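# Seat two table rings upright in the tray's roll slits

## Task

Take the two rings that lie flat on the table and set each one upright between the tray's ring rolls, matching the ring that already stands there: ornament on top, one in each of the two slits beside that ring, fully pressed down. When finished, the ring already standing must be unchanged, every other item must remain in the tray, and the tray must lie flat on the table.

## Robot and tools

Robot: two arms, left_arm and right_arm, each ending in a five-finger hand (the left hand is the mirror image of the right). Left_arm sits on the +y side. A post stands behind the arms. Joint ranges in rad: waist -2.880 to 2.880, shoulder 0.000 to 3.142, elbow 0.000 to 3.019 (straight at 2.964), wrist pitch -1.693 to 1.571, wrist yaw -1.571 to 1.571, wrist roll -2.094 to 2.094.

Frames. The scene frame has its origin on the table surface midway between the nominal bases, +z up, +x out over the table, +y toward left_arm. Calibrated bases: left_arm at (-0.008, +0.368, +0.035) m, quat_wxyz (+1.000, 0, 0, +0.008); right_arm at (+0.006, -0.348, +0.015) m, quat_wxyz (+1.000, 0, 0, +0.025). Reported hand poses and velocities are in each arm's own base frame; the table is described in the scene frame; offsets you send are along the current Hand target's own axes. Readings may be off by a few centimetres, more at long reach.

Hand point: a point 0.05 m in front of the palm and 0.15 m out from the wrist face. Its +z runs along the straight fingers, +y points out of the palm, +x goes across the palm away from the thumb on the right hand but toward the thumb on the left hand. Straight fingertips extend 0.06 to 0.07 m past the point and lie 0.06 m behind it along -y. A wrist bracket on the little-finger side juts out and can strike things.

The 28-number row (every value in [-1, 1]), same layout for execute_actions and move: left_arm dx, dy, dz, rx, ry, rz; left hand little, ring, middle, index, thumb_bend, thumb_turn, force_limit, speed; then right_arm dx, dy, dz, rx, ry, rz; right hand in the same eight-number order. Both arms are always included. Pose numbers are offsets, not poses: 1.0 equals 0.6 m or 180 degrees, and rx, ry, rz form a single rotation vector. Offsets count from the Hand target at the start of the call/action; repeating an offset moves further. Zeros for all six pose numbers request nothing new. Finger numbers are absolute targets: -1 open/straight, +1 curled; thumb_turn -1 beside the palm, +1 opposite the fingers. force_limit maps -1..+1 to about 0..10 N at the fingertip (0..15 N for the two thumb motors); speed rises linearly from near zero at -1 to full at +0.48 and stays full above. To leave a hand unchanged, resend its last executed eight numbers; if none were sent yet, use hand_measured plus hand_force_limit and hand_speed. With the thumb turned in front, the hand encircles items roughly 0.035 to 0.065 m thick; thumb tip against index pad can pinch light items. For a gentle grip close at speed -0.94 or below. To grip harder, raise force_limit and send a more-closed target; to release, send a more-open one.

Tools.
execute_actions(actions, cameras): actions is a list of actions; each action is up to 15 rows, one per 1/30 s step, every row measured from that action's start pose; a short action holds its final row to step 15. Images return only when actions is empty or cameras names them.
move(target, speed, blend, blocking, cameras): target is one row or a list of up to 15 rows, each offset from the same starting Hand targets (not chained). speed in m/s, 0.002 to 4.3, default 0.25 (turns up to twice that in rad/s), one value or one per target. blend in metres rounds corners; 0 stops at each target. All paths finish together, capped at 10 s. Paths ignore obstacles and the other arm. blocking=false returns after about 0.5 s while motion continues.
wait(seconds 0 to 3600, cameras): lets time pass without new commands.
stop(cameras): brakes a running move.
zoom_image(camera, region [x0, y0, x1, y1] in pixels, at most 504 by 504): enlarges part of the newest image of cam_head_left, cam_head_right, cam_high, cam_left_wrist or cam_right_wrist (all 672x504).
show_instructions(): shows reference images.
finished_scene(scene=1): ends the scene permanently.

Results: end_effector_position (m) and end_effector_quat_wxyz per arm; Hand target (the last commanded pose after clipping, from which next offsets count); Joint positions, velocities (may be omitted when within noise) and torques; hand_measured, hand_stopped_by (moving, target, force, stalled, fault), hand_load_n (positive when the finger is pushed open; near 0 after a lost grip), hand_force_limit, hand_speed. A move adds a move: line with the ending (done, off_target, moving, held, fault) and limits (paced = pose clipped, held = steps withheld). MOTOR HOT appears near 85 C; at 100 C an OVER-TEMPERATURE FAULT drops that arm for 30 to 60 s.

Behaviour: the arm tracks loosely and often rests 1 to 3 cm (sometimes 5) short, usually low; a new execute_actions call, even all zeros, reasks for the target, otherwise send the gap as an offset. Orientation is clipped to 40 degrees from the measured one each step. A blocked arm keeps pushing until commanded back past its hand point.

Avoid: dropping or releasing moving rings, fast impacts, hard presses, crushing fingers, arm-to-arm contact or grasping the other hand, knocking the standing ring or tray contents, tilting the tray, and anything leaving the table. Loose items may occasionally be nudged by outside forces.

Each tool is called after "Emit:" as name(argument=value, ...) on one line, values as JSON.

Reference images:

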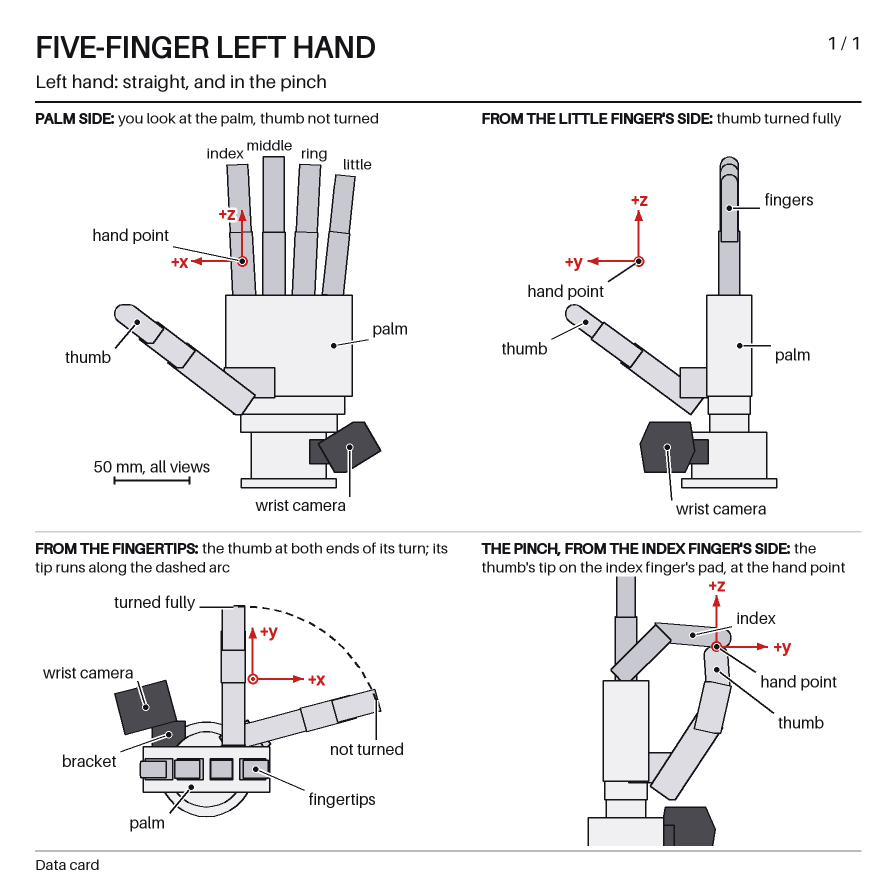

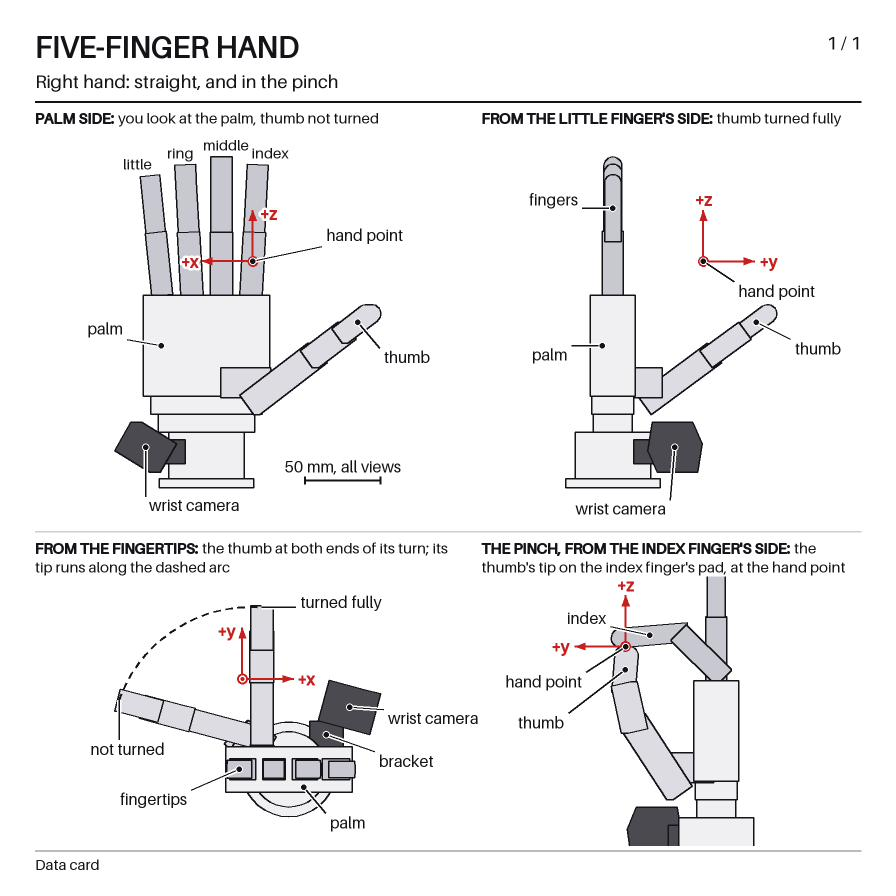

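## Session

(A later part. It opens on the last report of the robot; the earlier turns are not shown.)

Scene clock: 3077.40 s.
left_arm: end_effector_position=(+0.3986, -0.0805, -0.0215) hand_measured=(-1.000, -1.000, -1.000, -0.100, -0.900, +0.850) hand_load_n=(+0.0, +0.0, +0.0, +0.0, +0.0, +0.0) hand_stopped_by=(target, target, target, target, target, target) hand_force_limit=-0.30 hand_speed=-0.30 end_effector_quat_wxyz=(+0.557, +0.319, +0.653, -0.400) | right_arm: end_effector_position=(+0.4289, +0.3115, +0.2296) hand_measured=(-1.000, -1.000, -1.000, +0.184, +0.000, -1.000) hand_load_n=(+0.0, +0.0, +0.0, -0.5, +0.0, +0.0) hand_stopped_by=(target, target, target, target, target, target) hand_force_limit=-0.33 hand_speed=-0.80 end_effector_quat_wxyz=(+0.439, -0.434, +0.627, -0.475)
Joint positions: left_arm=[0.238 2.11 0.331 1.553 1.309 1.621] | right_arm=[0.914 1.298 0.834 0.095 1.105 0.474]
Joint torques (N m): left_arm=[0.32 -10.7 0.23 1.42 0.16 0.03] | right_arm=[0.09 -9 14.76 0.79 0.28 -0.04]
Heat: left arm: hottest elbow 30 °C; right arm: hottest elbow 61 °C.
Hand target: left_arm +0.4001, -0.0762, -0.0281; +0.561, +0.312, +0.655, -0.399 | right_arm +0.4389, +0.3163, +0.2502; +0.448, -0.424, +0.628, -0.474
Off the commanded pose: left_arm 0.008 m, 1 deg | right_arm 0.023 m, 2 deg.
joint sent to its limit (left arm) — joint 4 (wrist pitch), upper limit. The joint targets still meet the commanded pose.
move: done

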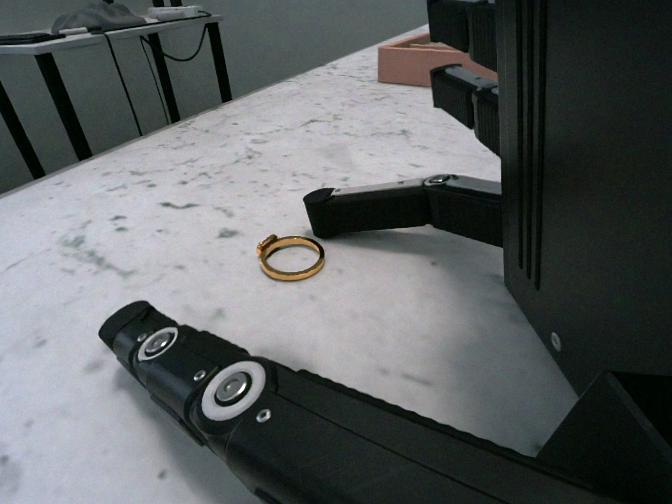

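Emit:
move(target=[[0,0,0,0,0,0,-1,-1,-1,-0.1,-0.55,0.80,-0.3,-0.3,0,0,0,0,0,0,-1,-1,-1,0.185,0.0,-1,-0.33,-0.8],[0,0,0,0,0,0,-1,-1,-1,-0.1,-0.4,0.74,-0.3,-0.5,0,0,0,0,0,0,-1,-1,-1,0.185,0.0,-1,-0.33,-0.8],[0,0,0,0,0,0,-1,-1,-1,-0.1,-0.32,0.70,-0.3,-0.5,0,0,0,0,0,0,-1,-1,-1,0.185,0.0,-1,-0.33,-0.8],[0,0,0,0,0,0,-1,-1,-1,-0.1,-0.25,0.66,-0.3,-0.5,0,0,0,0,0,0,-1,-1,-1,0.185,0.0,-1,-0.33,-0.8]], speed=0.05, cameras=["cam_left_wrist"])

Emit:
zoom_image(camera="cam_left_wrist", region=[230, 190, 370, 330])

Scene clock: 3082.07 s.
left_arm: end_effector_position=(+0.4004, -0.0796, -0.0213) hand_measured=(-1.000, -1.000, -1.000, -0.100, -0.250, +0.660) hand_load_n=(+0.0, +0.0, +0.0, +0.0, +0.0, +0.0) hand_stopped_by=(target, target, target, target, target, target) hand_force_limit=-0.30 hand_speed=-0.50 end_effector_quat_wxyz=(+0.560, +0.322, +0.652, -0.397) | right_arm: end_effector_position=(+0.4289, +0.3115, +0.2296) hand_measured=(-1.000, -1.000, -1.000, +0.184, +0.000, -1.000) hand_load_n=(+0.0, +0.0, -0.5, +0.0, +0.0, +0.0) hand_stopped_by=(target, target, target, target, target, target) hand_force_limit=-0.33 hand_speed=-0.80 end_effector_quat_wxyz=(+0.439, -0.434, +0.627, -0.475)
Joint positions: left_arm=[0.238 2.113 0.334 1.556 1.308 1.628] | right_arm=[0.914 1.298 0.834 0.095 1.105 0.474]
Joint torques (N m): left_arm=[-0.03 -10.99 0.17 1.51 0.19 -0.06] | right_arm=[0.26 -9.17 14.67 0.8 0.32 -0.03]
Heat: left arm: hottest elbow 30 °C; right arm: hottest elbow 61 °C.
Hand target: left_arm +0.4001, -0.0762, -0.0280; +0.561, +0.312, +0.655, -0.399 | right_arm +0.4389, +0.3163, +0.2502; +0.448, -0.424, +0.628, -0.474
Off the commanded pose: left_arm 0.008 m, 1 deg | right_arm 0.023 m, 2 deg.
joint sent to its limit (left arm) — joint 4 (wrist pitch), upper limit. The joint targets still meet the commanded pose.
move: done

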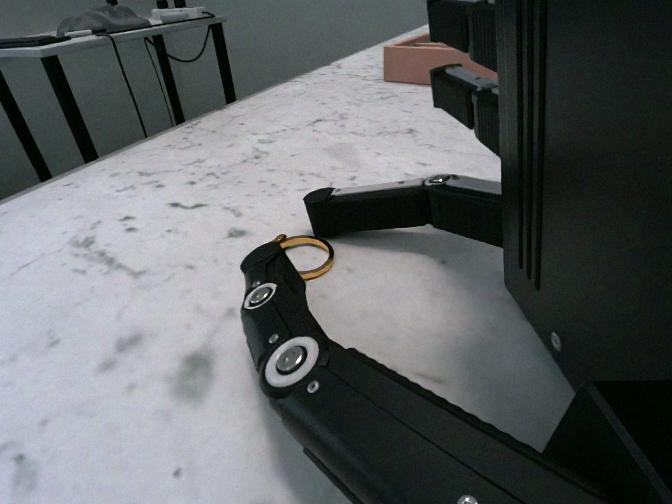

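Scaled by 3.600.

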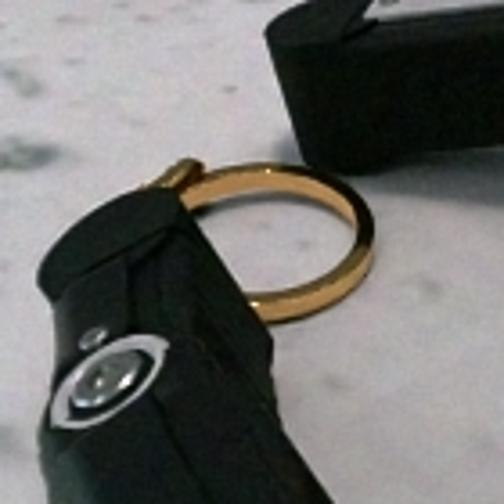

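Emit:
move(target=[[0,0,0,0,0,0,-1,-1,-1,0.06,-0.25,0.66,-0.6,-0.94,0,0,0,0,0,0,-1,-1,-1,0.185,0.0,-1,-0.33,-0.8]], speed=0.05, cameras=["cam_left_wrist"])

Emit:
zoom_image(camera="cam_left_wrist", region=[230, 190, 370, 330])

Scene clock: 3084.63 s.
left_arm: end_effector_position=(+0.4003, -0.0797, -0.0213) hand_measured=(-1.000, -1.000, -1.000, +0.018, -0.250, +0.660) hand_load_n=(+0.0, +0.0, +0.0, +2.5, +1.5, -0.5) hand_stopped_by=(target, target, target, force, target, target) hand_force_limit=-0.60 hand_speed=-0.94 end_effector_quat_wxyz=(+0.560, +0.322, +0.652, -0.397) | right_arm: end_effector_position=(+0.4289, +0.3115, +0.2296) hand_measured=(-1.000, -1.000, -1.000, +0.184, +0.000, -1.000) hand_load_n=(+0.0, +0.0, +0.0, +0.0, +0.0, +0.0) hand_stopped_by=(target, target, target, target, target, target) hand_force_limit=-0.33 hand_speed=-0.80 end_effector_quat_wxyz=(+0.439, -0.434, +0.627, -0.475)
Joint positions: left_arm=[0.238 2.113 0.334 1.556 1.308 1.628] | right_arm=[0.914 1.298 0.834 0.095 1.105 0.474]
Joint torques (N m): left_arm=[-0.15 -10.93 0.05 1.47 0.21 -0.03] | right_arm=[-0.09 -9 14.64 0.85 0.3 -0.05]
Heat: left arm: hottest elbow 30 °C; right arm: hottest elbow 61 °C.
Hand target: left_arm +0.4001, -0.0763, -0.0280; +0.561, +0.312, +0.655, -0.399 | right_arm +0.4389, +0.3163, +0.2502; +0.448, -0.424, +0.628, -0.474
Off the commanded pose: left_arm 0.008 m, 1 deg | right_arm 0.023 m, 2 deg.
joint sent to its limit (left arm) — joint 4 (wrist pitch), upper limit. The joint targets still meet the commanded pose.
move: done

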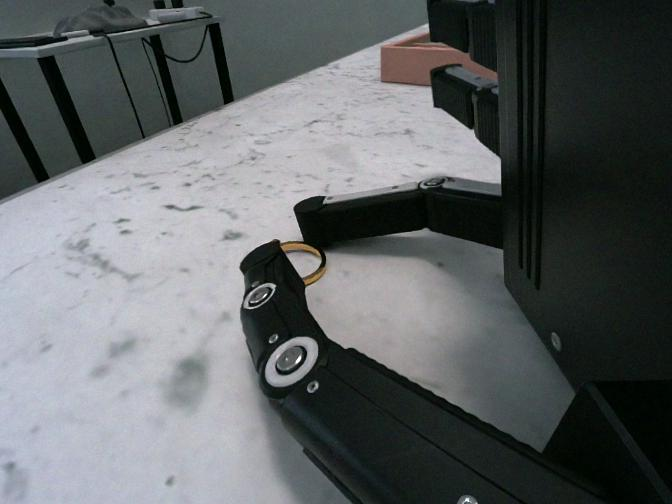

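Scaled by 3.600.

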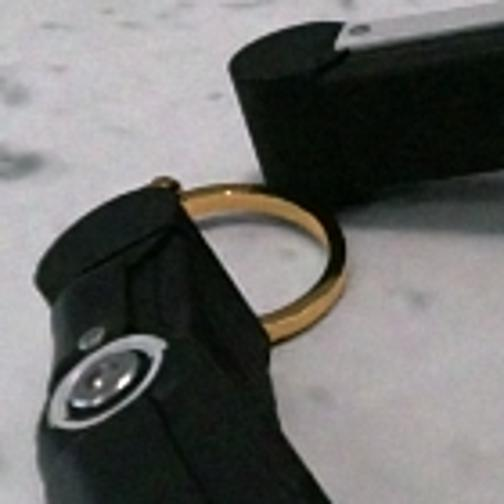

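Emit:
move(target=[[0,0,0,0,0,0,-1,-1,-1,0.13,-0.25,0.66,-0.45,-0.94,0,0,0,0,0,0,-1,-1,-1,0.185,0.0,-1,-0.33,-0.8],[0,0,0,0,0,0,-1,-1,-1,0.145,-0.25,0.66,-0.3,-0.94,0,0,0,0,0,0,-1,-1,-1,0.185,0.0,-1,-0.33,-0.8]], speed=0.03, cameras=["cam_left_wrist"])

Emit:
zoom_image(camera="cam_left_wrist", region=[230, 190, 370, 330])

Scene clock: 3087.63 s.
left_arm: end_effector_position=(+0.4005, -0.0798, -0.0203) hand_measured=(-1.000, -1.000, -1.000, +0.144, -0.250, +0.660) hand_load_n=(+0.0, +0.0, +0.0, +2.5, +0.0, -3.5) hand_stopped_by=(target, target, target, target, target, target) hand_force_limit=-0.30 hand_speed=-0.94 end_effector_quat_wxyz=(+0.562, +0.325, +0.650, -0.396) | right_arm: end_effector_position=(+0.4289, +0.3115, +0.2296) hand_measured=(-1.000, -1.000, -1.000, +0.184, +0.000, -1.000) hand_load_n=(+0.0, +0.0, +0.0, +0.0, +0.0, +0.0) hand_stopped_by=(target, target, target, target, target, target) hand_force_limit=-0.33 hand_speed=-0.80 end_effector_quat_wxyz=(+0.439, -0.434, +0.627, -0.475)
Joint positions: left_arm=[0.238 2.113 0.334 1.56 1.31 1.633] | right_arm=[0.914 1.298 0.834 0.095 1.105 0.474]
Joint torques (N m): left_arm=[-0.44 -10.99 -0.17 1.22 0.16 -0.09] | right_arm=[0.26 -9 14.71 0.62 0.31 -0.07]
Heat: left arm: hottest elbow 30 °C; right arm: hottest elbow 61 °C.
Hand target: left_arm +0.4001, -0.0762, -0.0280; +0.561, +0.312, +0.655, -0.399 | right_arm +0.4389, +0.3163, +0.2502; +0.448, -0.424, +0.628, -0.474
Off the commanded pose: left_arm 0.008 m, 2 deg | right_arm 0.023 m, 2 deg.
joint sent to its limit (left arm) — joint 4 (wrist pitch), upper limit. The joint targets still meet the commanded pose.
move: done

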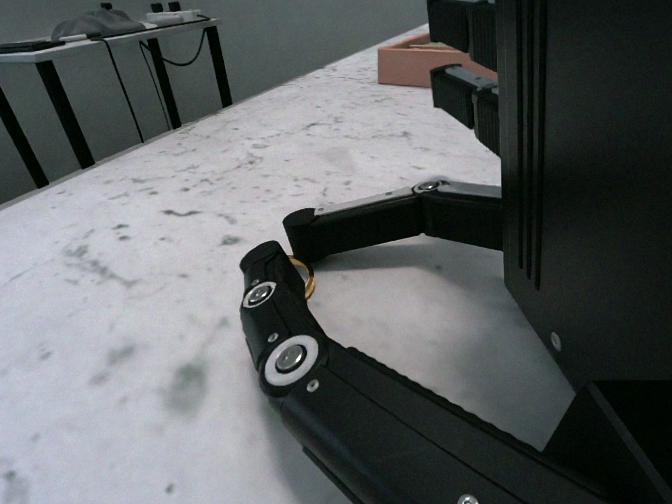

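Scaled by 3.600.

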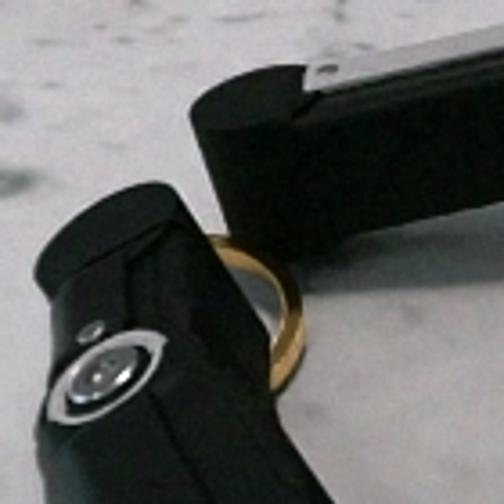

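Emit:
move(target=[[0,0,0,0,0,0,-1,-1,-1,0.1,-0.3,0.80,-0.3,-0.5,0,0,0,0,0,0,-1,-1,-1,0.185,0.0,-1,-0.33,-0.8],[0,0,0,0,0,0,-1,-1,-1,-0.1,-0.9,0.85,-0.3,-0.3,0,0,0,0,0,0,-1,-1,-1,0.185,0.0,-1,-0.33,-0.8]], speed=0.03, cameras=["cam_left_wrist"])

Emit:
zoom_image(camera="cam_left_wrist", region=[230, 190, 370, 330])

Scene clock: 3091.33 s.
left_arm: end_effector_position=(+0.4005, -0.0784, -0.0216) hand_measured=(-1.000, -1.000, -1.000, -0.100, -0.900, +0.850) hand_load_n=(+0.0, +0.0, +0.0, -1.0, +0.5, +0.0) hand_stopped_by=(target, target, target, target, target, target) hand_force_limit=-0.30 hand_speed=-0.30 end_effector_quat_wxyz=(+0.562, +0.323, +0.651, -0.395) | right_arm: end_effector_position=(+0.4289, +0.3115, +0.2296) hand_measured=(-1.000, -1.000, -1.000, +0.184, +0.000, -1.000) hand_load_n=(+0.0, +0.0, +0.0, +0.5, +0.0, +0.0) hand_stopped_by=(target, target, target, target, target, target) hand_force_limit=-0.33 hand_speed=-0.80 end_effector_quat_wxyz=(+0.439, -0.434, +0.627, -0.475)
Joint positions: left_arm=[0.242 2.116 0.334 1.56 1.308 1.633] | right_arm=[0.914 1.298 0.834 0.095 1.105 0.474]
Joint torques (N m): left_arm=[-0.32 -11.69 0.1 1.32 0.18 -0.08] | right_arm=[0.03 -9.11 14.79 0.77 0.28 -0.07]
Heat: left arm: hottest elbow 29 °C; right arm: hottest elbow 61 °C.
Hand target: left_arm +0.4001, -0.0763, -0.0281; +0.561, +0.312, +0.655, -0.399 | right_arm +0.4389, +0.3163, +0.2502; +0.448, -0.424, +0.628, -0.474
Off the commanded pose: left_arm 0.007 m, 1 deg | right_arm 0.023 m, 2 deg.
joint read past its limit (left arm) — joint 4 (wrist pitch), upper limit.
joint sent to its limit (left arm) — joint 4 (wrist pitch), upper limit. The joint targets still meet the commanded pose.
move: done

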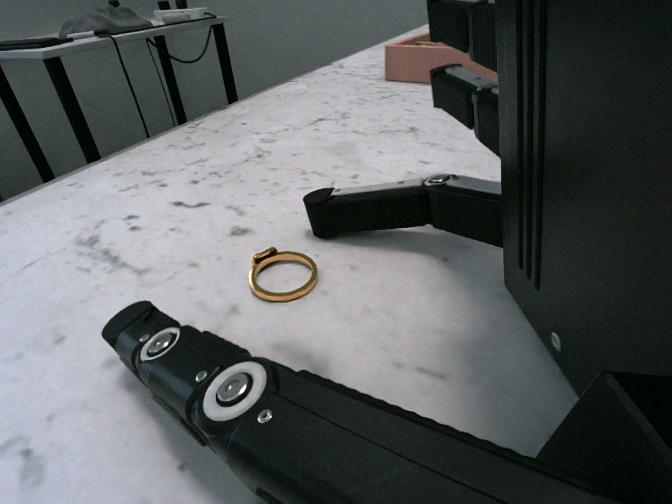

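Scaled by 3.600.

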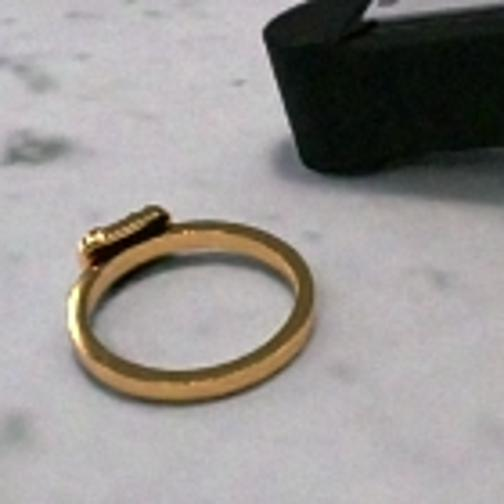

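Emit:
move(target=[[-0.0573,-0.0101,-0.0030,0,0,0,-1,-1,-1,0.05,-0.9,0.85,-0.3,-0.3,0,0,0,0,0,0,-1,-1,-1,0.185,0.0,-1,-0.33,-0.8],[-0.0527,0.0170,-0.0233,0.0437,0.0077,0.0023,-1,-1,-1,0.05,-0.9,0.85,-0.3,-0.3,0,0,0,0,0,0,-1,-1,-1,0.185,0.0,-1,-0.33,-0.8]], speed=0.08, cameras=["cam_left_wrist"])

Emit:
zoom_image(camera="cam_left_wrist", region=[230, 190, 370, 330])

Scene clock: 3101.40 s.
left_arm: end_effector_position=(+0.4001, -0.0645, -0.0045) hand_measured=(-1.000, -1.000, -1.000, +0.050, -0.900, +0.850) hand_load_n=(+0.0, +0.0, +0.0, +0.0, +0.0, +0.0) hand_stopped_by=(target, target, target, target, target, target) hand_force_limit=-0.30 hand_speed=-0.30 end_effector_quat_wxyz=(+0.536, +0.339, +0.628, -0.451) | right_arm: end_effector_position=(+0.4289, +0.3115, +0.2296) hand_measured=(-1.000, -1.000, -1.000, +0.184, +0.000, -1.000) hand_load_n=(+0.0, +0.0, +0.0, +0.0, +0.0, +0.0) hand_stopped_by=(target, target, target, target, target, target) hand_force_limit=-0.33 hand_speed=-0.80 end_effector_quat_wxyz=(+0.439, -0.434, +0.627, -0.475)
Joint positions: left_arm=[0.332 1.964 0.39 1.152 1.522 1.788] | right_arm=[0.914 1.298 0.834 0.095 1.105 0.474]
Joint torques (N m): left_arm=[0.56 -13.98 2.29 0.72 0.42 0.07] | right_arm=[0.21 -9.29 14.72 0.7 0.3 -0.06]
Heat: left arm: hottest elbow 29 °C; right arm: hottest elbow 61 °C.
Hand target: left_arm +0.4076, -0.0580, +0.0020; +0.531, +0.357, +0.631, -0.437 | right_arm +0.4389, +0.3163, +0.2502; +0.448, -0.424, +0.628, -0.474
Off the commanded pose: left_arm 0.012 m, 3 deg | right_arm 0.023 m, 2 deg.
move: off_target (left_arm)

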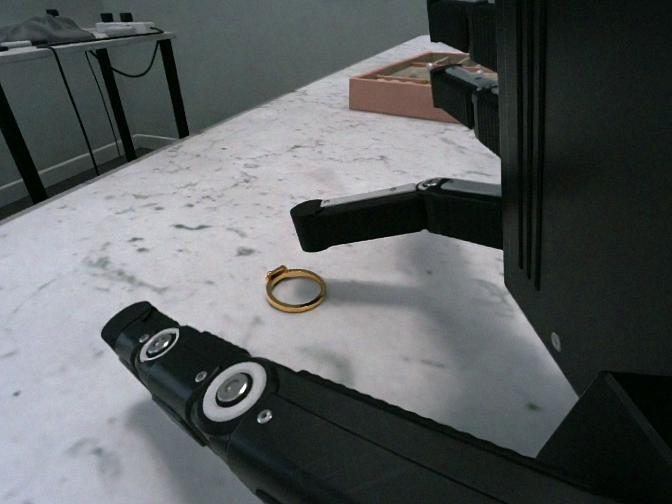

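Scaled by 3.600.

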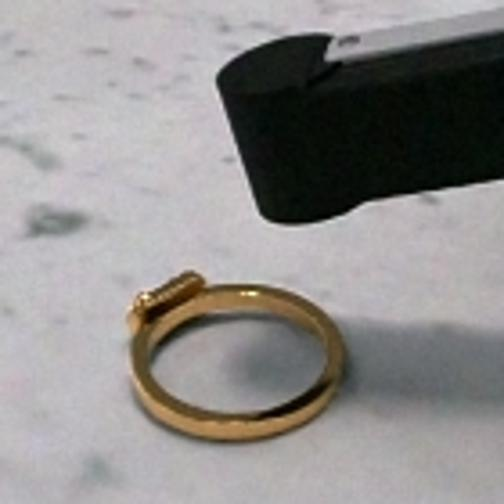

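Emit:
move(target=[0.0573,0.0190,0.0047,0,0,0,-1,-1,-1,0.05,-0.9,0.85,-0.3,-0.3,0,0,0,0,0,0,-1,-1,-1,0.185,0.0,-1,-0.33,-0.8], speed=0.05, cameras=["cam_left_wrist"])

Emit:
zoom_image(camera="cam_left_wrist", region=[230, 190, 370, 330])

Scene clock: 3106.17 s.
left_arm: end_effector_position=(+0.4124, -0.0615, -0.0192) hand_measured=(-1.000, -1.000, -1.000, +0.050, -0.900, +0.850) hand_load_n=(+0.0, +0.0, +0.0, -0.5, +0.0, +0.5) hand_stopped_by=(target, target, target, target, target, target) hand_force_limit=-0.30 hand_speed=-0.30 end_effector_quat_wxyz=(+0.556, +0.376, +0.606, -0.428) | right_arm: end_effector_position=(+0.4289, +0.3115, +0.2296) hand_measured=(-1.000, -1.000, -1.000, +0.184, +0.000, -1.000) hand_load_n=(+0.0, +0.0, +0.0, +0.0, +0.0, -0.5) hand_stopped_by=(target, target, target, target, target, target) hand_force_limit=-0.33 hand_speed=-0.80 end_effector_quat_wxyz=(+0.439, -0.434, +0.627, -0.475)
Joint positions: left_arm=[0.332 2.025 0.442 1.042 1.539 2.012] | right_arm=[0.914 1.298 0.834 0.095 1.105 0.474]
Joint torques (N m): left_arm=[-0.5 -11.81 1.62 -0.12 -0.51 -0.19] | right_arm=[0.21 -8.88 14.75 0.81 0.3 -0.08]
Heat: left arm: hottest elbow 29 °C; right arm: hottest elbow 61 °C.
Hand target: left_arm +0.4129, -0.0569, -0.0338; +0.531, +0.357, +0.631, -0.437 | right_arm +0.4389, +0.3163, +0.2502; +0.448, -0.424, +0.628, -0.474
Off the commanded pose: left_arm 0.015 m, 5 deg | right_arm 0.023 m, 2 deg.
move: off_target (left_arm)

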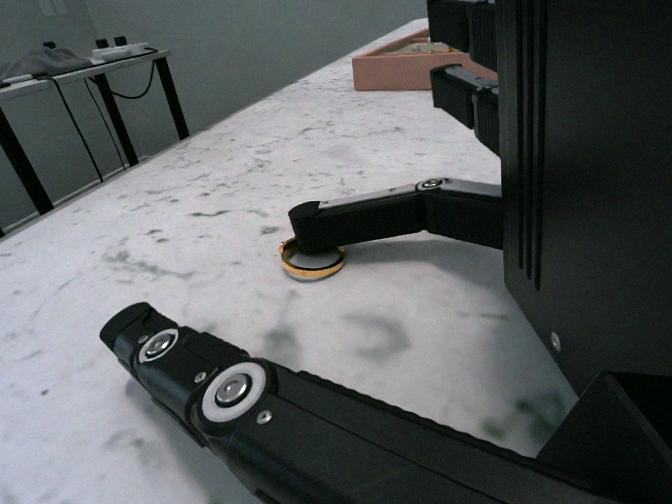

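Scaled by 3.600.

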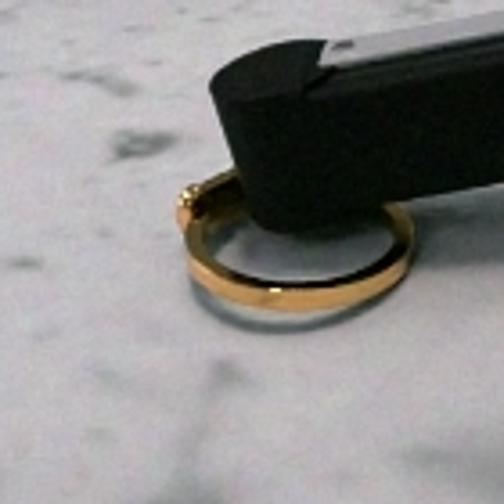

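Emit:
move(target=[[-0.0262,-0.0046,-0.0014,0,0,0,-1,-1,-1,0.05,-0.9,0.85,-0.3,-0.3,0,0,0,0,0,0,-1,-1,-1,0.185,0.0,-1,-0.33,-0.8],[-0.0272,0.0052,-0.0137,0,0,0,-1,-1,-1,0.05,-0.9,0.85,-0.3,-0.3,0,0,0,0,0,0,-1,-1,-1,0.185,0.0,-1,-0.33,-0.8],[-0.0052,0.0027,-0.0055,0,0,0,-1,-1,-1,0.05,-0.9,0.85,-0.3,-0.3,0,0,0,0,0,0,-1,-1,-1,0.185,0.0,-1,-0.33,-0.8]], speed=0.05, cameras=["cam_left_wrist"])

Emit:
zoom_image(camera="cam_left_wrist", region=[230, 190, 370, 330])

Scene clock: 3111.47 s.
left_arm: end_effector_position=(+0.4115, -0.0559, -0.0185) hand_measured=(-1.000, -1.000, -1.000, +0.050, -0.900, +0.850) hand_load_n=(+0.0, +0.0, +0.0, +0.0, +0.0, +0.5) hand_stopped_by=(target, target, target, target, target, target) hand_force_limit=-0.30 hand_speed=-0.30 end_effector_quat_wxyz=(+0.545, +0.356, +0.621, -0.437) | right_arm: end_effector_position=(+0.4289, +0.3115, +0.2296) hand_measured=(-1.000, -1.000, -1.000, +0.184, +0.000, -1.000) hand_load_n=(+0.0, +0.0, +0.0, +0.0, +0.0, +0.0) hand_stopped_by=(target, target, target, target, target, target) hand_force_limit=-0.33 hand_speed=-0.80 end_effector_quat_wxyz=(+0.439, -0.434, +0.627, -0.475)
Joint positions: left_arm=[0.345 1.957 0.45 0.799 1.532 2.123] | right_arm=[0.914 1.298 0.834 0.095 1.105 0.474]
Joint torques (N m): left_arm=[-0.62 -9.29 2.86 0.92 -0.01 0.02] | right_arm=[-0.09 -8.88 14.75 0.7 0.26 -0.1]
Heat: left arm: hottest elbow 29 °C; right arm: hottest elbow 61 °C.
Hand target: left_arm +0.4137, -0.0531, -0.0310; +0.531, +0.357, +0.632, -0.437 | right_arm +0.4389, +0.3163, +0.2502; +0.448, -0.424, +0.628, -0.474
Off the commanded pose: left_arm 0.013 m, 2 deg | right_arm 0.023 m, 2 deg.
joint sent to its limit (left arm) — joint 6 (wrist roll), upper limit. The joint targets still meet the commanded pose.
move: off_target (left_arm)

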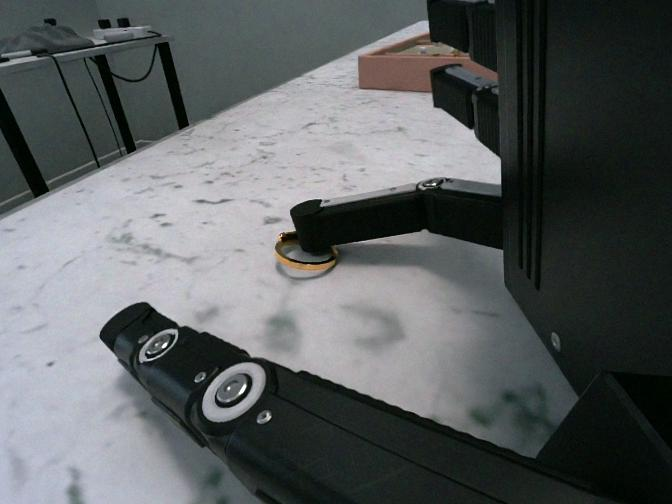

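Scaled by 3.600.

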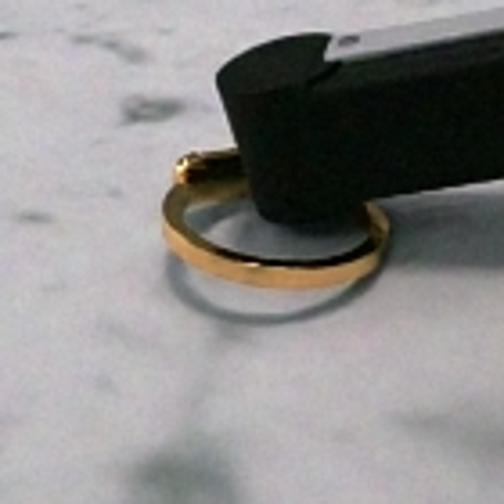

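Emit:
move(target=[[-0.0262,-0.0046,-0.0014,0,0,0,-1,-1,-1,0.05,-0.9,0.85,-0.3,-0.3,0,0,0,0,0,0,-1,-1,-1,0.185,0.0,-1,-0.33,-0.8],[-0.0252,-0.0157,0.0142,0,0,0,-1,-1,-1,-0.1,-0.9,0.85,-0.3,-0.3,0,0,0,0,0,0,-1,-1,-1,0.185,0.0,-1,-0.33,-0.8],[-0.0040,-0.0083,0.0088,0,0,0,-1,-1,-1,-0.1,-0.9,0.85,-0.3,-0.3,0,0,0,0,0,0,-1,-1,-1,0.185,0.0,-1,-0.33,-0.8]], speed=0.05, cameras=["cam_left_wrist"])

Emit:
zoom_image(camera="cam_left_wrist", region=[230, 190, 370, 330])

Scene clock: 3129.27 s.
left_arm: end_effector_position=(+0.4139, -0.0600, -0.0173) hand_measured=(-1.000, -1.000, -1.000, -0.100, -0.900, +0.850) hand_load_n=(+0.0, -0.5, +0.0, -1.0, +0.0, +0.0) hand_stopped_by=(target, target, target, target, target, target) hand_force_limit=-0.30 hand_speed=-0.30 end_effector_quat_wxyz=(+0.541, +0.360, +0.625, -0.433) | right_arm: end_effector_position=(+0.4289, +0.3115, +0.2296) hand_measured=(-1.000, -1.000, -1.000, +0.184, +0.000, -1.000) hand_load_n=(+0.0, +0.0, +0.0, +0.0, +0.0, +0.0) hand_stopped_by=(target, target, target, target, target, target) hand_force_limit=-0.33 hand_speed=-0.80 end_effector_quat_wxyz=(+0.439, -0.434, +0.627, -0.475)
Joint positions: left_arm=[0.329 1.942 0.45 0.787 1.511 2.123] | right_arm=[0.914 1.298 0.834 0.095 1.105 0.474]
Joint torques (N m): left_arm=[-0.32 -10.4 2.04 1.11 0.36 0.04] | right_arm=[-0.09 -9.35 14.78 0.77 0.31 -0.05]
Heat: left arm: hottest elbow 29 °C; right arm: hottest elbow 61 °C.
Hand target: left_arm +0.4115, -0.0598, -0.0281; +0.531, +0.357, +0.632, -0.437 | right_arm +0.4389, +0.3163, +0.2502; +0.448, -0.424, +0.628, -0.474
Off the commanded pose: left_arm 0.011 m, 2 deg | right_arm 0.023 m, 2 deg.
joint sent to its limit (left arm) — joint 6 (wrist roll), upper limit. The joint targets still meet the commanded pose.
move: off_target (left_arm)

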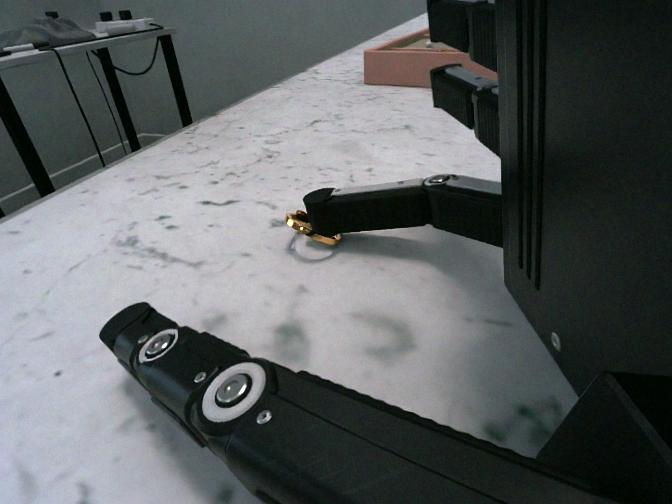

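Scaled by 3.600.

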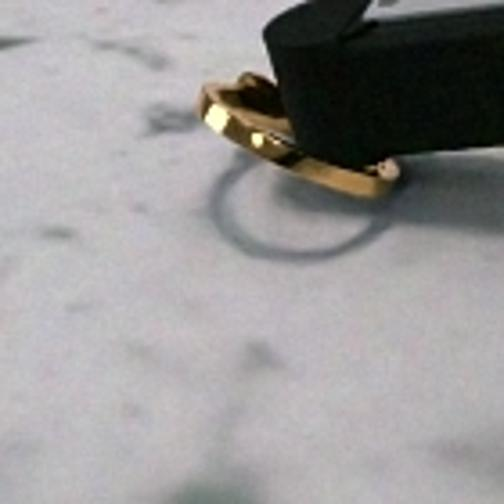

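Emit:
move(target=[-0.0246,-0.0043,-0.0013,0,0,0,-1,-1,-1,-0.1,-0.9,0.85,-0.3,-0.3,0,0,0,0,0,0,-1,-1,-1,0.185,0.0,-1,-0.33,-0.8], speed=0.03, cameras=["cam_left_wrist"])

Emit:
zoom_image(camera="cam_left_wrist", region=[230, 190, 370, 330])

Scene clock: 3132.60 s.
left_arm: end_effector_position=(+0.4132, -0.0599, -0.0161) hand_measured=(-1.000, -1.000, -1.000, -0.100, -0.900, +0.850) hand_load_n=(+0.0, +0.0, +0.5, +0.0, +0.0, +0.0) hand_stopped_by=(target, target, target, target, target, target) hand_force_limit=-0.30 hand_speed=-0.30 end_effector_quat_wxyz=(+0.536, +0.352, +0.630, -0.438) | right_arm: end_effector_position=(+0.4289, +0.3115, +0.2296) hand_measured=(-1.000, -1.000, -1.000, +0.184, +0.000, -1.000) hand_load_n=(+0.0, +0.0, +0.0, +0.0, +0.0, +0.0) hand_stopped_by=(target, target, target, target, target, target) hand_force_limit=-0.33 hand_speed=-0.80 end_effector_quat_wxyz=(+0.439, -0.434, +0.627, -0.475)
Joint positions: left_arm=[0.329 1.924 0.45 0.746 1.507 2.123] | right_arm=[0.914 1.298 0.834 0.095 1.105 0.474]
Joint torques (N m): left_arm=[-1.49 -14.86 1.4 0.57 0.52 0.01] | right_arm=[0.56 -8.82 14.75 0.68 0.3 -0.06]
Heat: left arm: hottest elbow 29 °C; right arm: hottest elbow 61 °C.
Hand target: left_arm +0.4115, -0.0598, -0.0130; +0.531, +0.357, +0.631, -0.437 | right_arm +0.4389, +0.3163, +0.2502; +0.448, -0.424, +0.628, -0.474
Off the commanded pose: left_arm 0.004 m, 1 deg | right_arm 0.023 m, 2 deg.
joint sent to its limit (left arm) — joint 6 (wrist roll), upper limit. The joint targets still meet the commanded pose.
move: done

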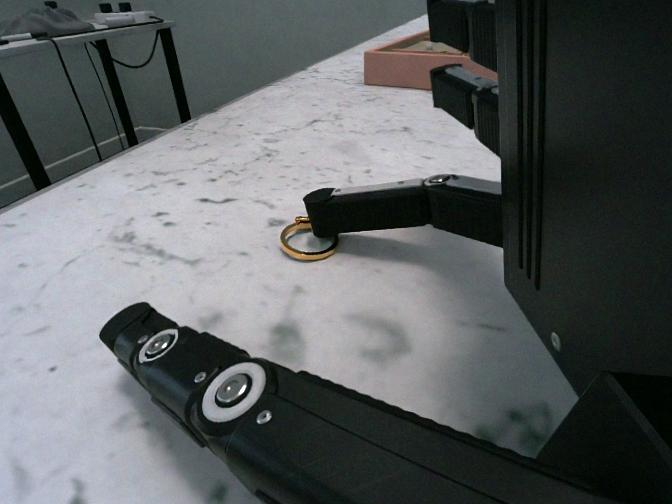

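Scaled by 3.600.

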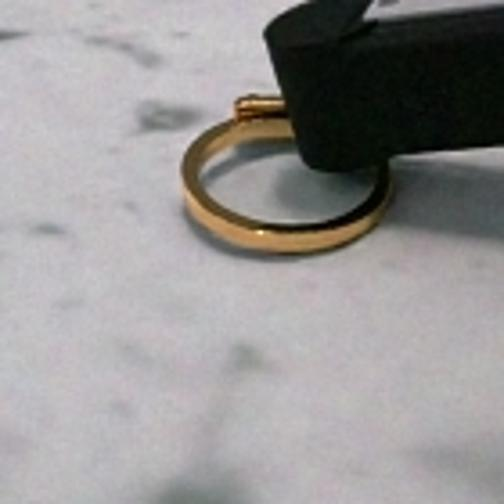

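Emit:
move(target=[[-0.0229,-0.0040,-0.0012,0,0,0,-1,-1,-1,-0.1,-0.9,0.85,-0.3,-0.3,0,0,0,0,0,0,-1,-1,-1,0.185,0.0,-1,-0.33,-0.8],[-0.0231,-0.0093,0.0185,0,0,0,-1,-1,-1,-0.1,-0.9,0.85,-0.3,-0.3,0,0,0,0,0,0,-1,-1,-1,0.185,0.0,-1,-0.33,-0.8],[0.0260,-0.0007,0.0210,0,0,0,-1,-1,-1,-0.1,-0.9,0.85,-0.3,-0.3,0,0,0,0,0,0,-1,-1,-1,0.185,0.0,-1,-0.33,-0.8]], speed=0.05, cameras=["cam_left_wrist"])

Emit:
zoom_image(camera="cam_left_wrist", region=[230, 190, 370, 330])

Scene clock: 3141.67 s.
left_arm: end_effector_position=(+0.4122, -0.0690, -0.0197) hand_measured=(-1.000, -1.000, -1.000, -0.100, -0.900, +0.850) hand_load_n=(+0.0, +0.0, +0.0, +0.0, +0.0, +0.5) hand_stopped_by=(target, target, target, target, target, target) hand_force_limit=-0.30 hand_speed=-0.30 end_effector_quat_wxyz=(+0.538, +0.366, +0.625, -0.431) | right_arm: end_effector_position=(+0.4289, +0.3115, +0.2296) hand_measured=(-1.000, -1.000, -1.000, +0.184, +0.000, -1.000) hand_load_n=(+0.0, -0.5, +0.0, +0.0, +0.0, +0.0) hand_stopped_by=(target, target, target, target, target, target) hand_force_limit=-0.33 hand_speed=-0.80 end_effector_quat_wxyz=(+0.439, -0.434, +0.627, -0.475)
Joint positions: left_arm=[0.303 1.955 0.439 0.854 1.491 2.086] | right_arm=[0.914 1.298 0.834 0.095 1.105 0.474]
Joint torques (N m): left_arm=[-1.73 -11.05 2.35 1.33 0.17 -0.19] | right_arm=[-0.5 -8.88 14.63 0.8 0.27 -0.06]
Heat: left arm: hottest elbow 29 °C; right arm: hottest elbow 61 °C.
Hand target: left_arm +0.4129, -0.0720, -0.0289; +0.531, +0.357, +0.631, -0.437 | right_arm +0.4389, +0.3163, +0.2502; +0.448, -0.424, +0.628, -0.474
Off the commanded pose: left_arm 0.010 m, 2 deg | right_arm 0.023 m, 2 deg.
move: done

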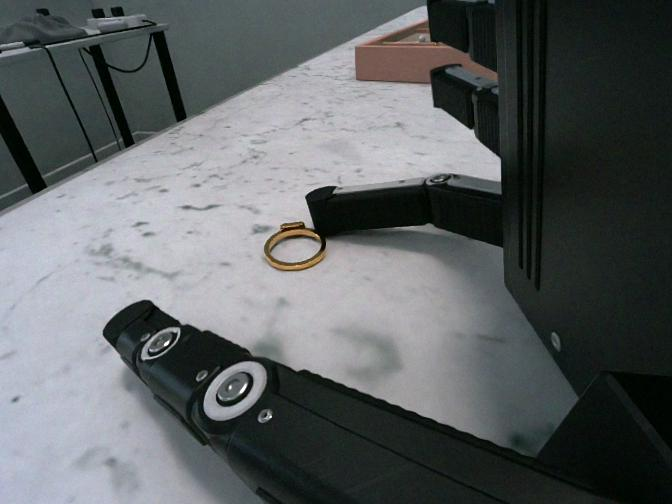

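Scaled by 3.600.

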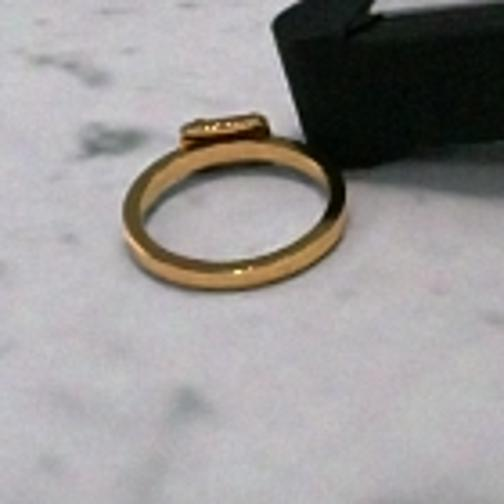

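Emit:
move(target=[[-0.0197,-0.0035,-0.0010,0,0,0,-1,-1,-1,-0.1,-0.9,0.85,-0.3,-0.3,0,0,0,0,0,0,-1,-1,-1,0.185,0.0,-1,-0.33,-0.8],[-0.0197,-0.0103,0.0193,0,0,0,-1,-1,-1,-0.1,-0.9,0.85,-0.3,-0.3,0,0,0,0,0,0,-1,-1,-1,0.185,0.0,-1,-0.33,-0.8],[-0.0049,-0.0077,0.0200,0,0,0,-1,-1,-1,-0.1,-0.9,0.85,-0.3,-0.3,0,0,0,0,0,0,-1,-1,-1,0.185,0.0,-1,-0.33,-0.8]], speed=0.05, cameras=["cam_left_wrist"])

Emit:
zoom_image(camera="cam_left_wrist", region=[230, 190, 370, 330])

Scene clock: 3149.80 s.
left_arm: end_effector_position=(+0.4168, -0.0799, -0.0197) hand_measured=(-1.000, -1.000, -1.000, -0.100, -0.900, +0.850) hand_load_n=(+0.0, +0.0, +0.0, +0.0, +0.0, +0.5) hand_stopped_by=(target, target, target, target, target, target) hand_force_limit=-0.30 hand_speed=-0.30 end_effector_quat_wxyz=(+0.537, +0.362, +0.629, -0.430) | right_arm: end_effector_position=(+0.4289, +0.3115, +0.2296) hand_measured=(-1.000, -1.000, -1.000, +0.184, +0.000, -1.000) hand_load_n=(+0.0, +0.0, +0.0, +0.0, -0.5, +0.0) hand_stopped_by=(target, target, target, target, target, target) hand_force_limit=-0.33 hand_speed=-0.80 end_effector_quat_wxyz=(+0.439, -0.434, +0.627, -0.475)
Joint positions: left_arm=[0.262 2.01 0.426 1.136 1.448 1.862] | right_arm=[0.914 1.298 0.834 0.095 1.105 0.474]
Joint torques (N m): left_arm=[-1.9 -11.4 1.02 1.69 0.32 -0.09] | right_arm=[0.5 -8.94 14.64 0.69 0.27 -0.05]
Heat: left arm: hottest elbow 29 °C; right arm: hottest elbow 61 °C.
Hand target: left_arm +0.4134, -0.0849, -0.0258; +0.531, +0.357, +0.631, -0.437 | right_arm +0.4389, +0.3163, +0.2502; +0.448, -0.424, +0.628, -0.474
Off the commanded pose: left_arm 0.008 m, 1 deg | right_arm 0.023 m, 2 deg.
move: done

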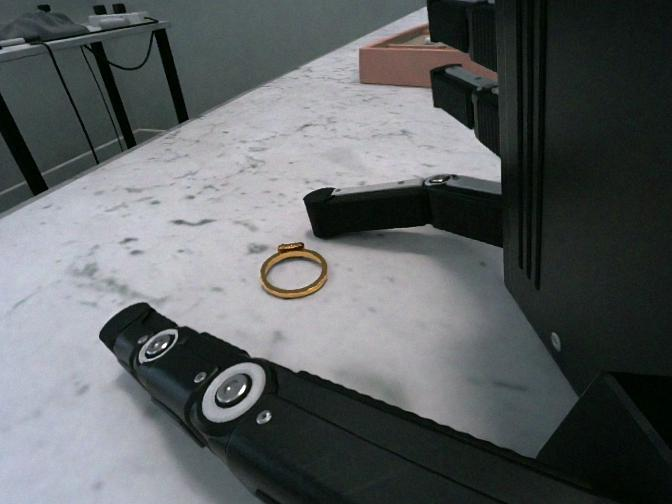

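Scaled by 3.600.

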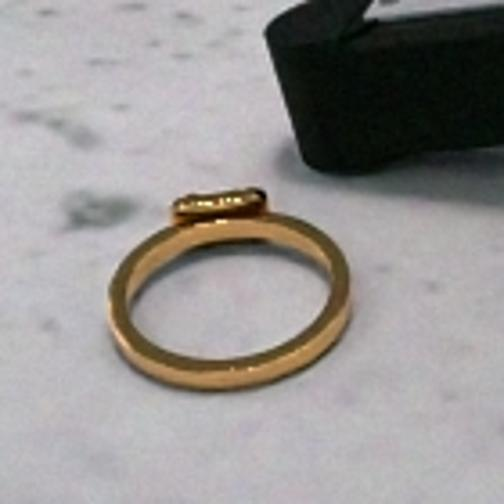

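Emit:
move(target=[[0.0001,0.0017,-0.0073,0,0,0,-1,-1,-1,-0.1,-0.9,0.85,-0.3,-0.3,0,0,0,0,0,0,-1,-1,-1,0.185,0.0,-1,-0.33,-0.8],[-0.0033,0.0215,-0.0098,0,0,0,-1,-1,-1,-0.1,-0.9,0.85,-0.3,-0.3,0,0,0,0,0,0,-1,-1,-1,0.185,0.0,-1,-0.33,-0.8]], speed=0.03, cameras=["cam_left_wrist"])

Emit:
zoom_image(camera="cam_left_wrist", region=[230, 190, 370, 330])

Scene clock: 3155.43 s.
left_arm: end_effector_position=(+0.4188, -0.0812, -0.0208) hand_measured=(-1.000, -1.000, -1.000, -0.100, -0.900, +0.850) hand_load_n=(+0.0, +0.0, +0.0, -0.5, -0.5, +0.0) hand_stopped_by=(target, target, target, target, target, target) hand_force_limit=-0.30 hand_speed=-0.30 end_effector_quat_wxyz=(+0.533, +0.366, +0.624, -0.439) | right_arm: end_effector_position=(+0.4289, +0.3115, +0.2296) hand_measured=(-1.000, -1.000, -1.000, +0.184, +0.000, -1.000) hand_load_n=(+0.0, +0.0, +0.0, +0.0, +0.0, +0.0) hand_stopped_by=(target, target, target, target, target, target) hand_force_limit=-0.33 hand_speed=-0.80 end_effector_quat_wxyz=(+0.439, -0.434, +0.627, -0.475)
Joint positions: left_arm=[0.263 2.01 0.444 1.086 1.471 1.891] | right_arm=[0.914 1.298 0.834 0.095 1.105 0.474]
Joint torques (N m): left_arm=[0.44 -12.69 2.44 0.35 0.17 -0.07] | right_arm=[0.5 -8.76 14.74 0.85 0.3 -0.05]
Heat: left arm: hottest elbow 29 °C; right arm: hottest elbow 62 °C.
Hand target: left_arm +0.4235, -0.0746, -0.0259; +0.531, +0.357, +0.632, -0.437 | right_arm +0.4389, +0.3163, +0.2502; +0.448, -0.424, +0.628, -0.474
Off the commanded pose: left_arm 0.009 m, 1 deg | right_arm 0.023 m, 2 deg.
move: done

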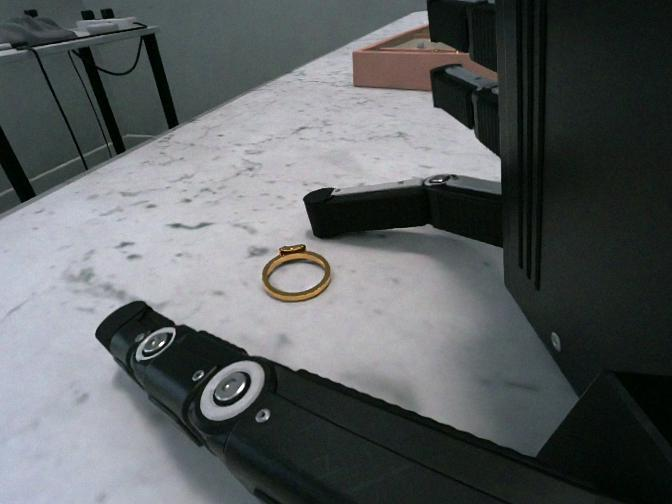

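Scaled by 3.600.

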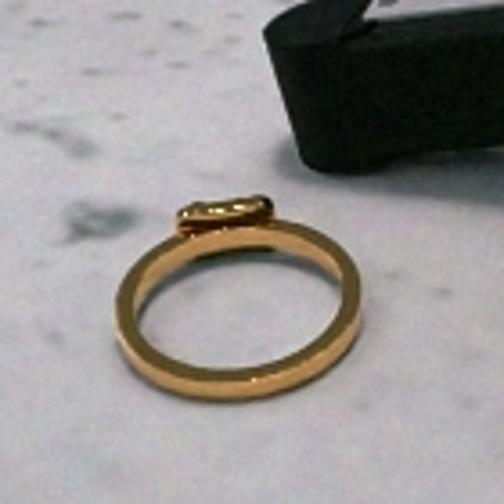

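Emit:
move(target=[-0.0098,0.0285,-0.0037,0,0,0,-1,-1,-1,-0.1,-0.9,0.85,-0.3,-0.3,0,0,0,0,0,0,-1,-1,-1,0.185,0.0,-1,-0.33,-0.8], speed=0.06, cameras=["cam_left_wrist"])

Emit:
zoom_image(camera="cam_left_wrist", region=[230, 190, 370, 330])

Scene clock: 3159.87 s.
left_arm: end_effector_position=(+0.4323, -0.0749, -0.0207) hand_measured=(-1.000, -1.000, -1.000, -0.100, -0.900, +0.850) hand_load_n=(+0.0, +0.0, +0.0, +0.5, +0.0, -0.5) hand_stopped_by=(target, target, target, target, target, target) hand_force_limit=-0.30 hand_speed=-0.30 end_effector_quat_wxyz=(+0.532, +0.365, +0.623, -0.442) | right_arm: end_effector_position=(+0.4289, +0.3115, +0.2296) hand_measured=(-1.000, -1.000, -1.000, +0.184, +0.000, -1.000) hand_load_n=(+0.0, +0.0, +0.0, +0.0, +0.0, +0.0) hand_stopped_by=(target, target, target, target, target, target) hand_force_limit=-0.33 hand_speed=-0.80 end_effector_quat_wxyz=(+0.439, -0.434, +0.627, -0.475)
Joint positions: left_arm=[0.272 2.005 0.487 1.008 1.484 1.916] | right_arm=[0.914 1.298 0.834 0.095 1.105 0.474]
Joint torques (N m): left_arm=[0.15 -13.8 3.23 0.36 0.02 -0.04] | right_arm=[0.09 -8.76 14.68 0.75 0.28 -0.09]
Heat: left arm: hottest elbow 29 °C; right arm: hottest elbow 62 °C.
Hand target: left_arm +0.4395, -0.0663, -0.0229; +0.531, +0.357, +0.632, -0.437 | right_arm +0.4389, +0.3163, +0.2502; +0.448, -0.424, +0.628, -0.474
Off the commanded pose: left_arm 0.011 m, 1 deg | right_arm 0.023 m, 2 deg.
move: off_target (left_arm)

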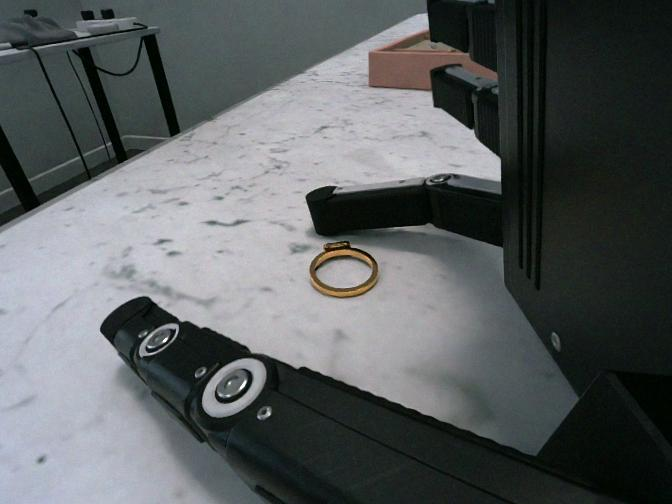

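Scaled by 3.600.

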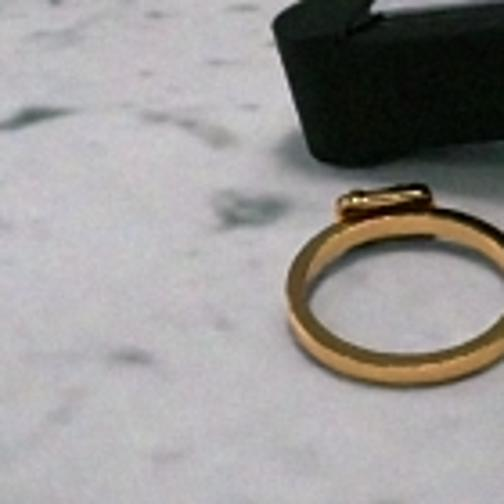

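Emit:
move(target=[[-0.0197,-0.0035,-0.0010,0,0,0,-1,-1,-1,-0.1,-0.9,0.85,-0.3,-0.3,0,0,0,0,0,0,-1,-1,-1,0.185,0.0,-1,-0.33,-0.8],[-0.0115,-0.0467,-0.0087,0,0,0,-1,-1,-1,-0.1,-0.9,0.85,-0.3,-0.3,0,0,0,0,0,0,-1,-1,-1,0.185,0.0,-1,-0.33,-0.8],[0.0162,-0.0368,-0.0055,0,0,0,-1,-1,-1,-0.1,-0.9,0.85,-0.3,-0.3,0,0,0,0,0,0,-1,-1,-1,0.185,0.0,-1,-0.33,-0.8]], speed=0.06, cameras=["cam_left_wrist"])

Emit:
zoom_image(camera="cam_left_wrist", region=[230, 190, 370, 330])

Scene clock: 3170.40 s.
left_arm: end_effector_position=(+0.4124, -0.0770, -0.0201) hand_measured=(-1.000, -1.000, -1.000, -0.100, -0.900, +0.850) hand_load_n=(+0.0, +0.0, +0.0, +0.0, +0.0, +0.0) hand_stopped_by=(target, target, target, target, target, target) hand_force_limit=-0.30 hand_speed=-0.30 end_effector_quat_wxyz=(+0.531, +0.365, +0.625, -0.440) | right_arm: end_effector_position=(+0.4289, +0.3115, +0.2296) hand_measured=(-1.000, -1.000, -1.000, +0.184, +0.000, -1.000) hand_load_n=(+0.0, +0.0, +0.0, +0.0, +0.0, +0.0) hand_stopped_by=(target, target, target, target, target, target) hand_force_limit=-0.33 hand_speed=-0.80 end_effector_quat_wxyz=(+0.439, -0.434, +0.627, -0.475)
Joint positions: left_arm=[0.281 1.969 0.437 0.928 1.486 2.009] | right_arm=[0.914 1.298 0.834 0.095 1.105 0.474]
Joint torques (N m): left_arm=[0.44 -11.28 2.56 1.24 0.25 -0.08] | right_arm=[-0.15 -8.53 14.68 0.77 0.29 -0.07]
Heat: left arm: hottest elbow 29 °C; right arm: hottest elbow 62 °C.
Hand target: left_arm +0.4164, -0.0713, -0.0284; +0.531, +0.357, +0.632, -0.437 | right_arm +0.4389, +0.3163, +0.2502; +0.448, -0.424, +0.628, -0.474
Off the commanded pose: left_arm 0.011 m, 1 deg | right_arm 0.023 m, 2 deg.
move: off_target (left_arm)

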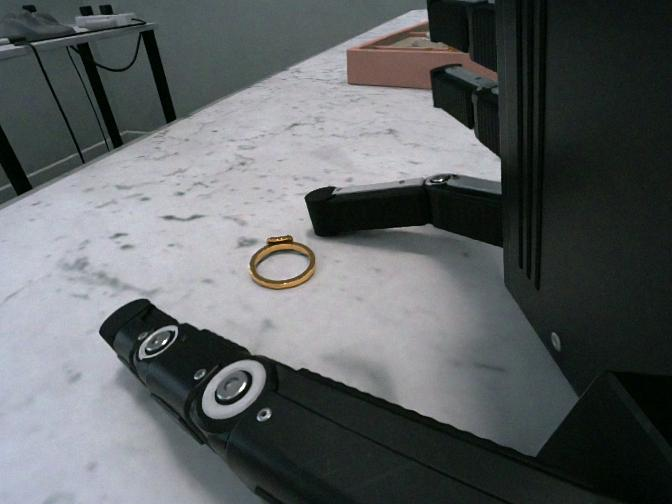

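Scaled by 3.600.

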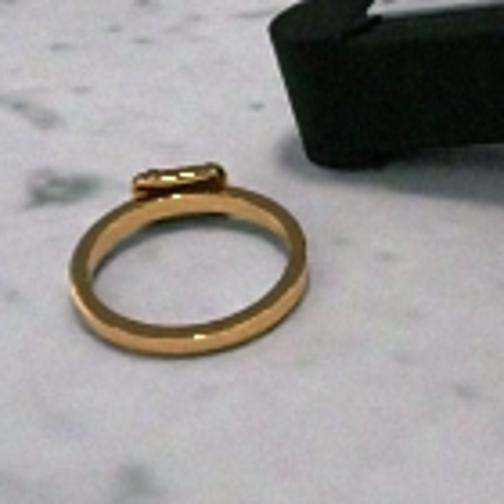

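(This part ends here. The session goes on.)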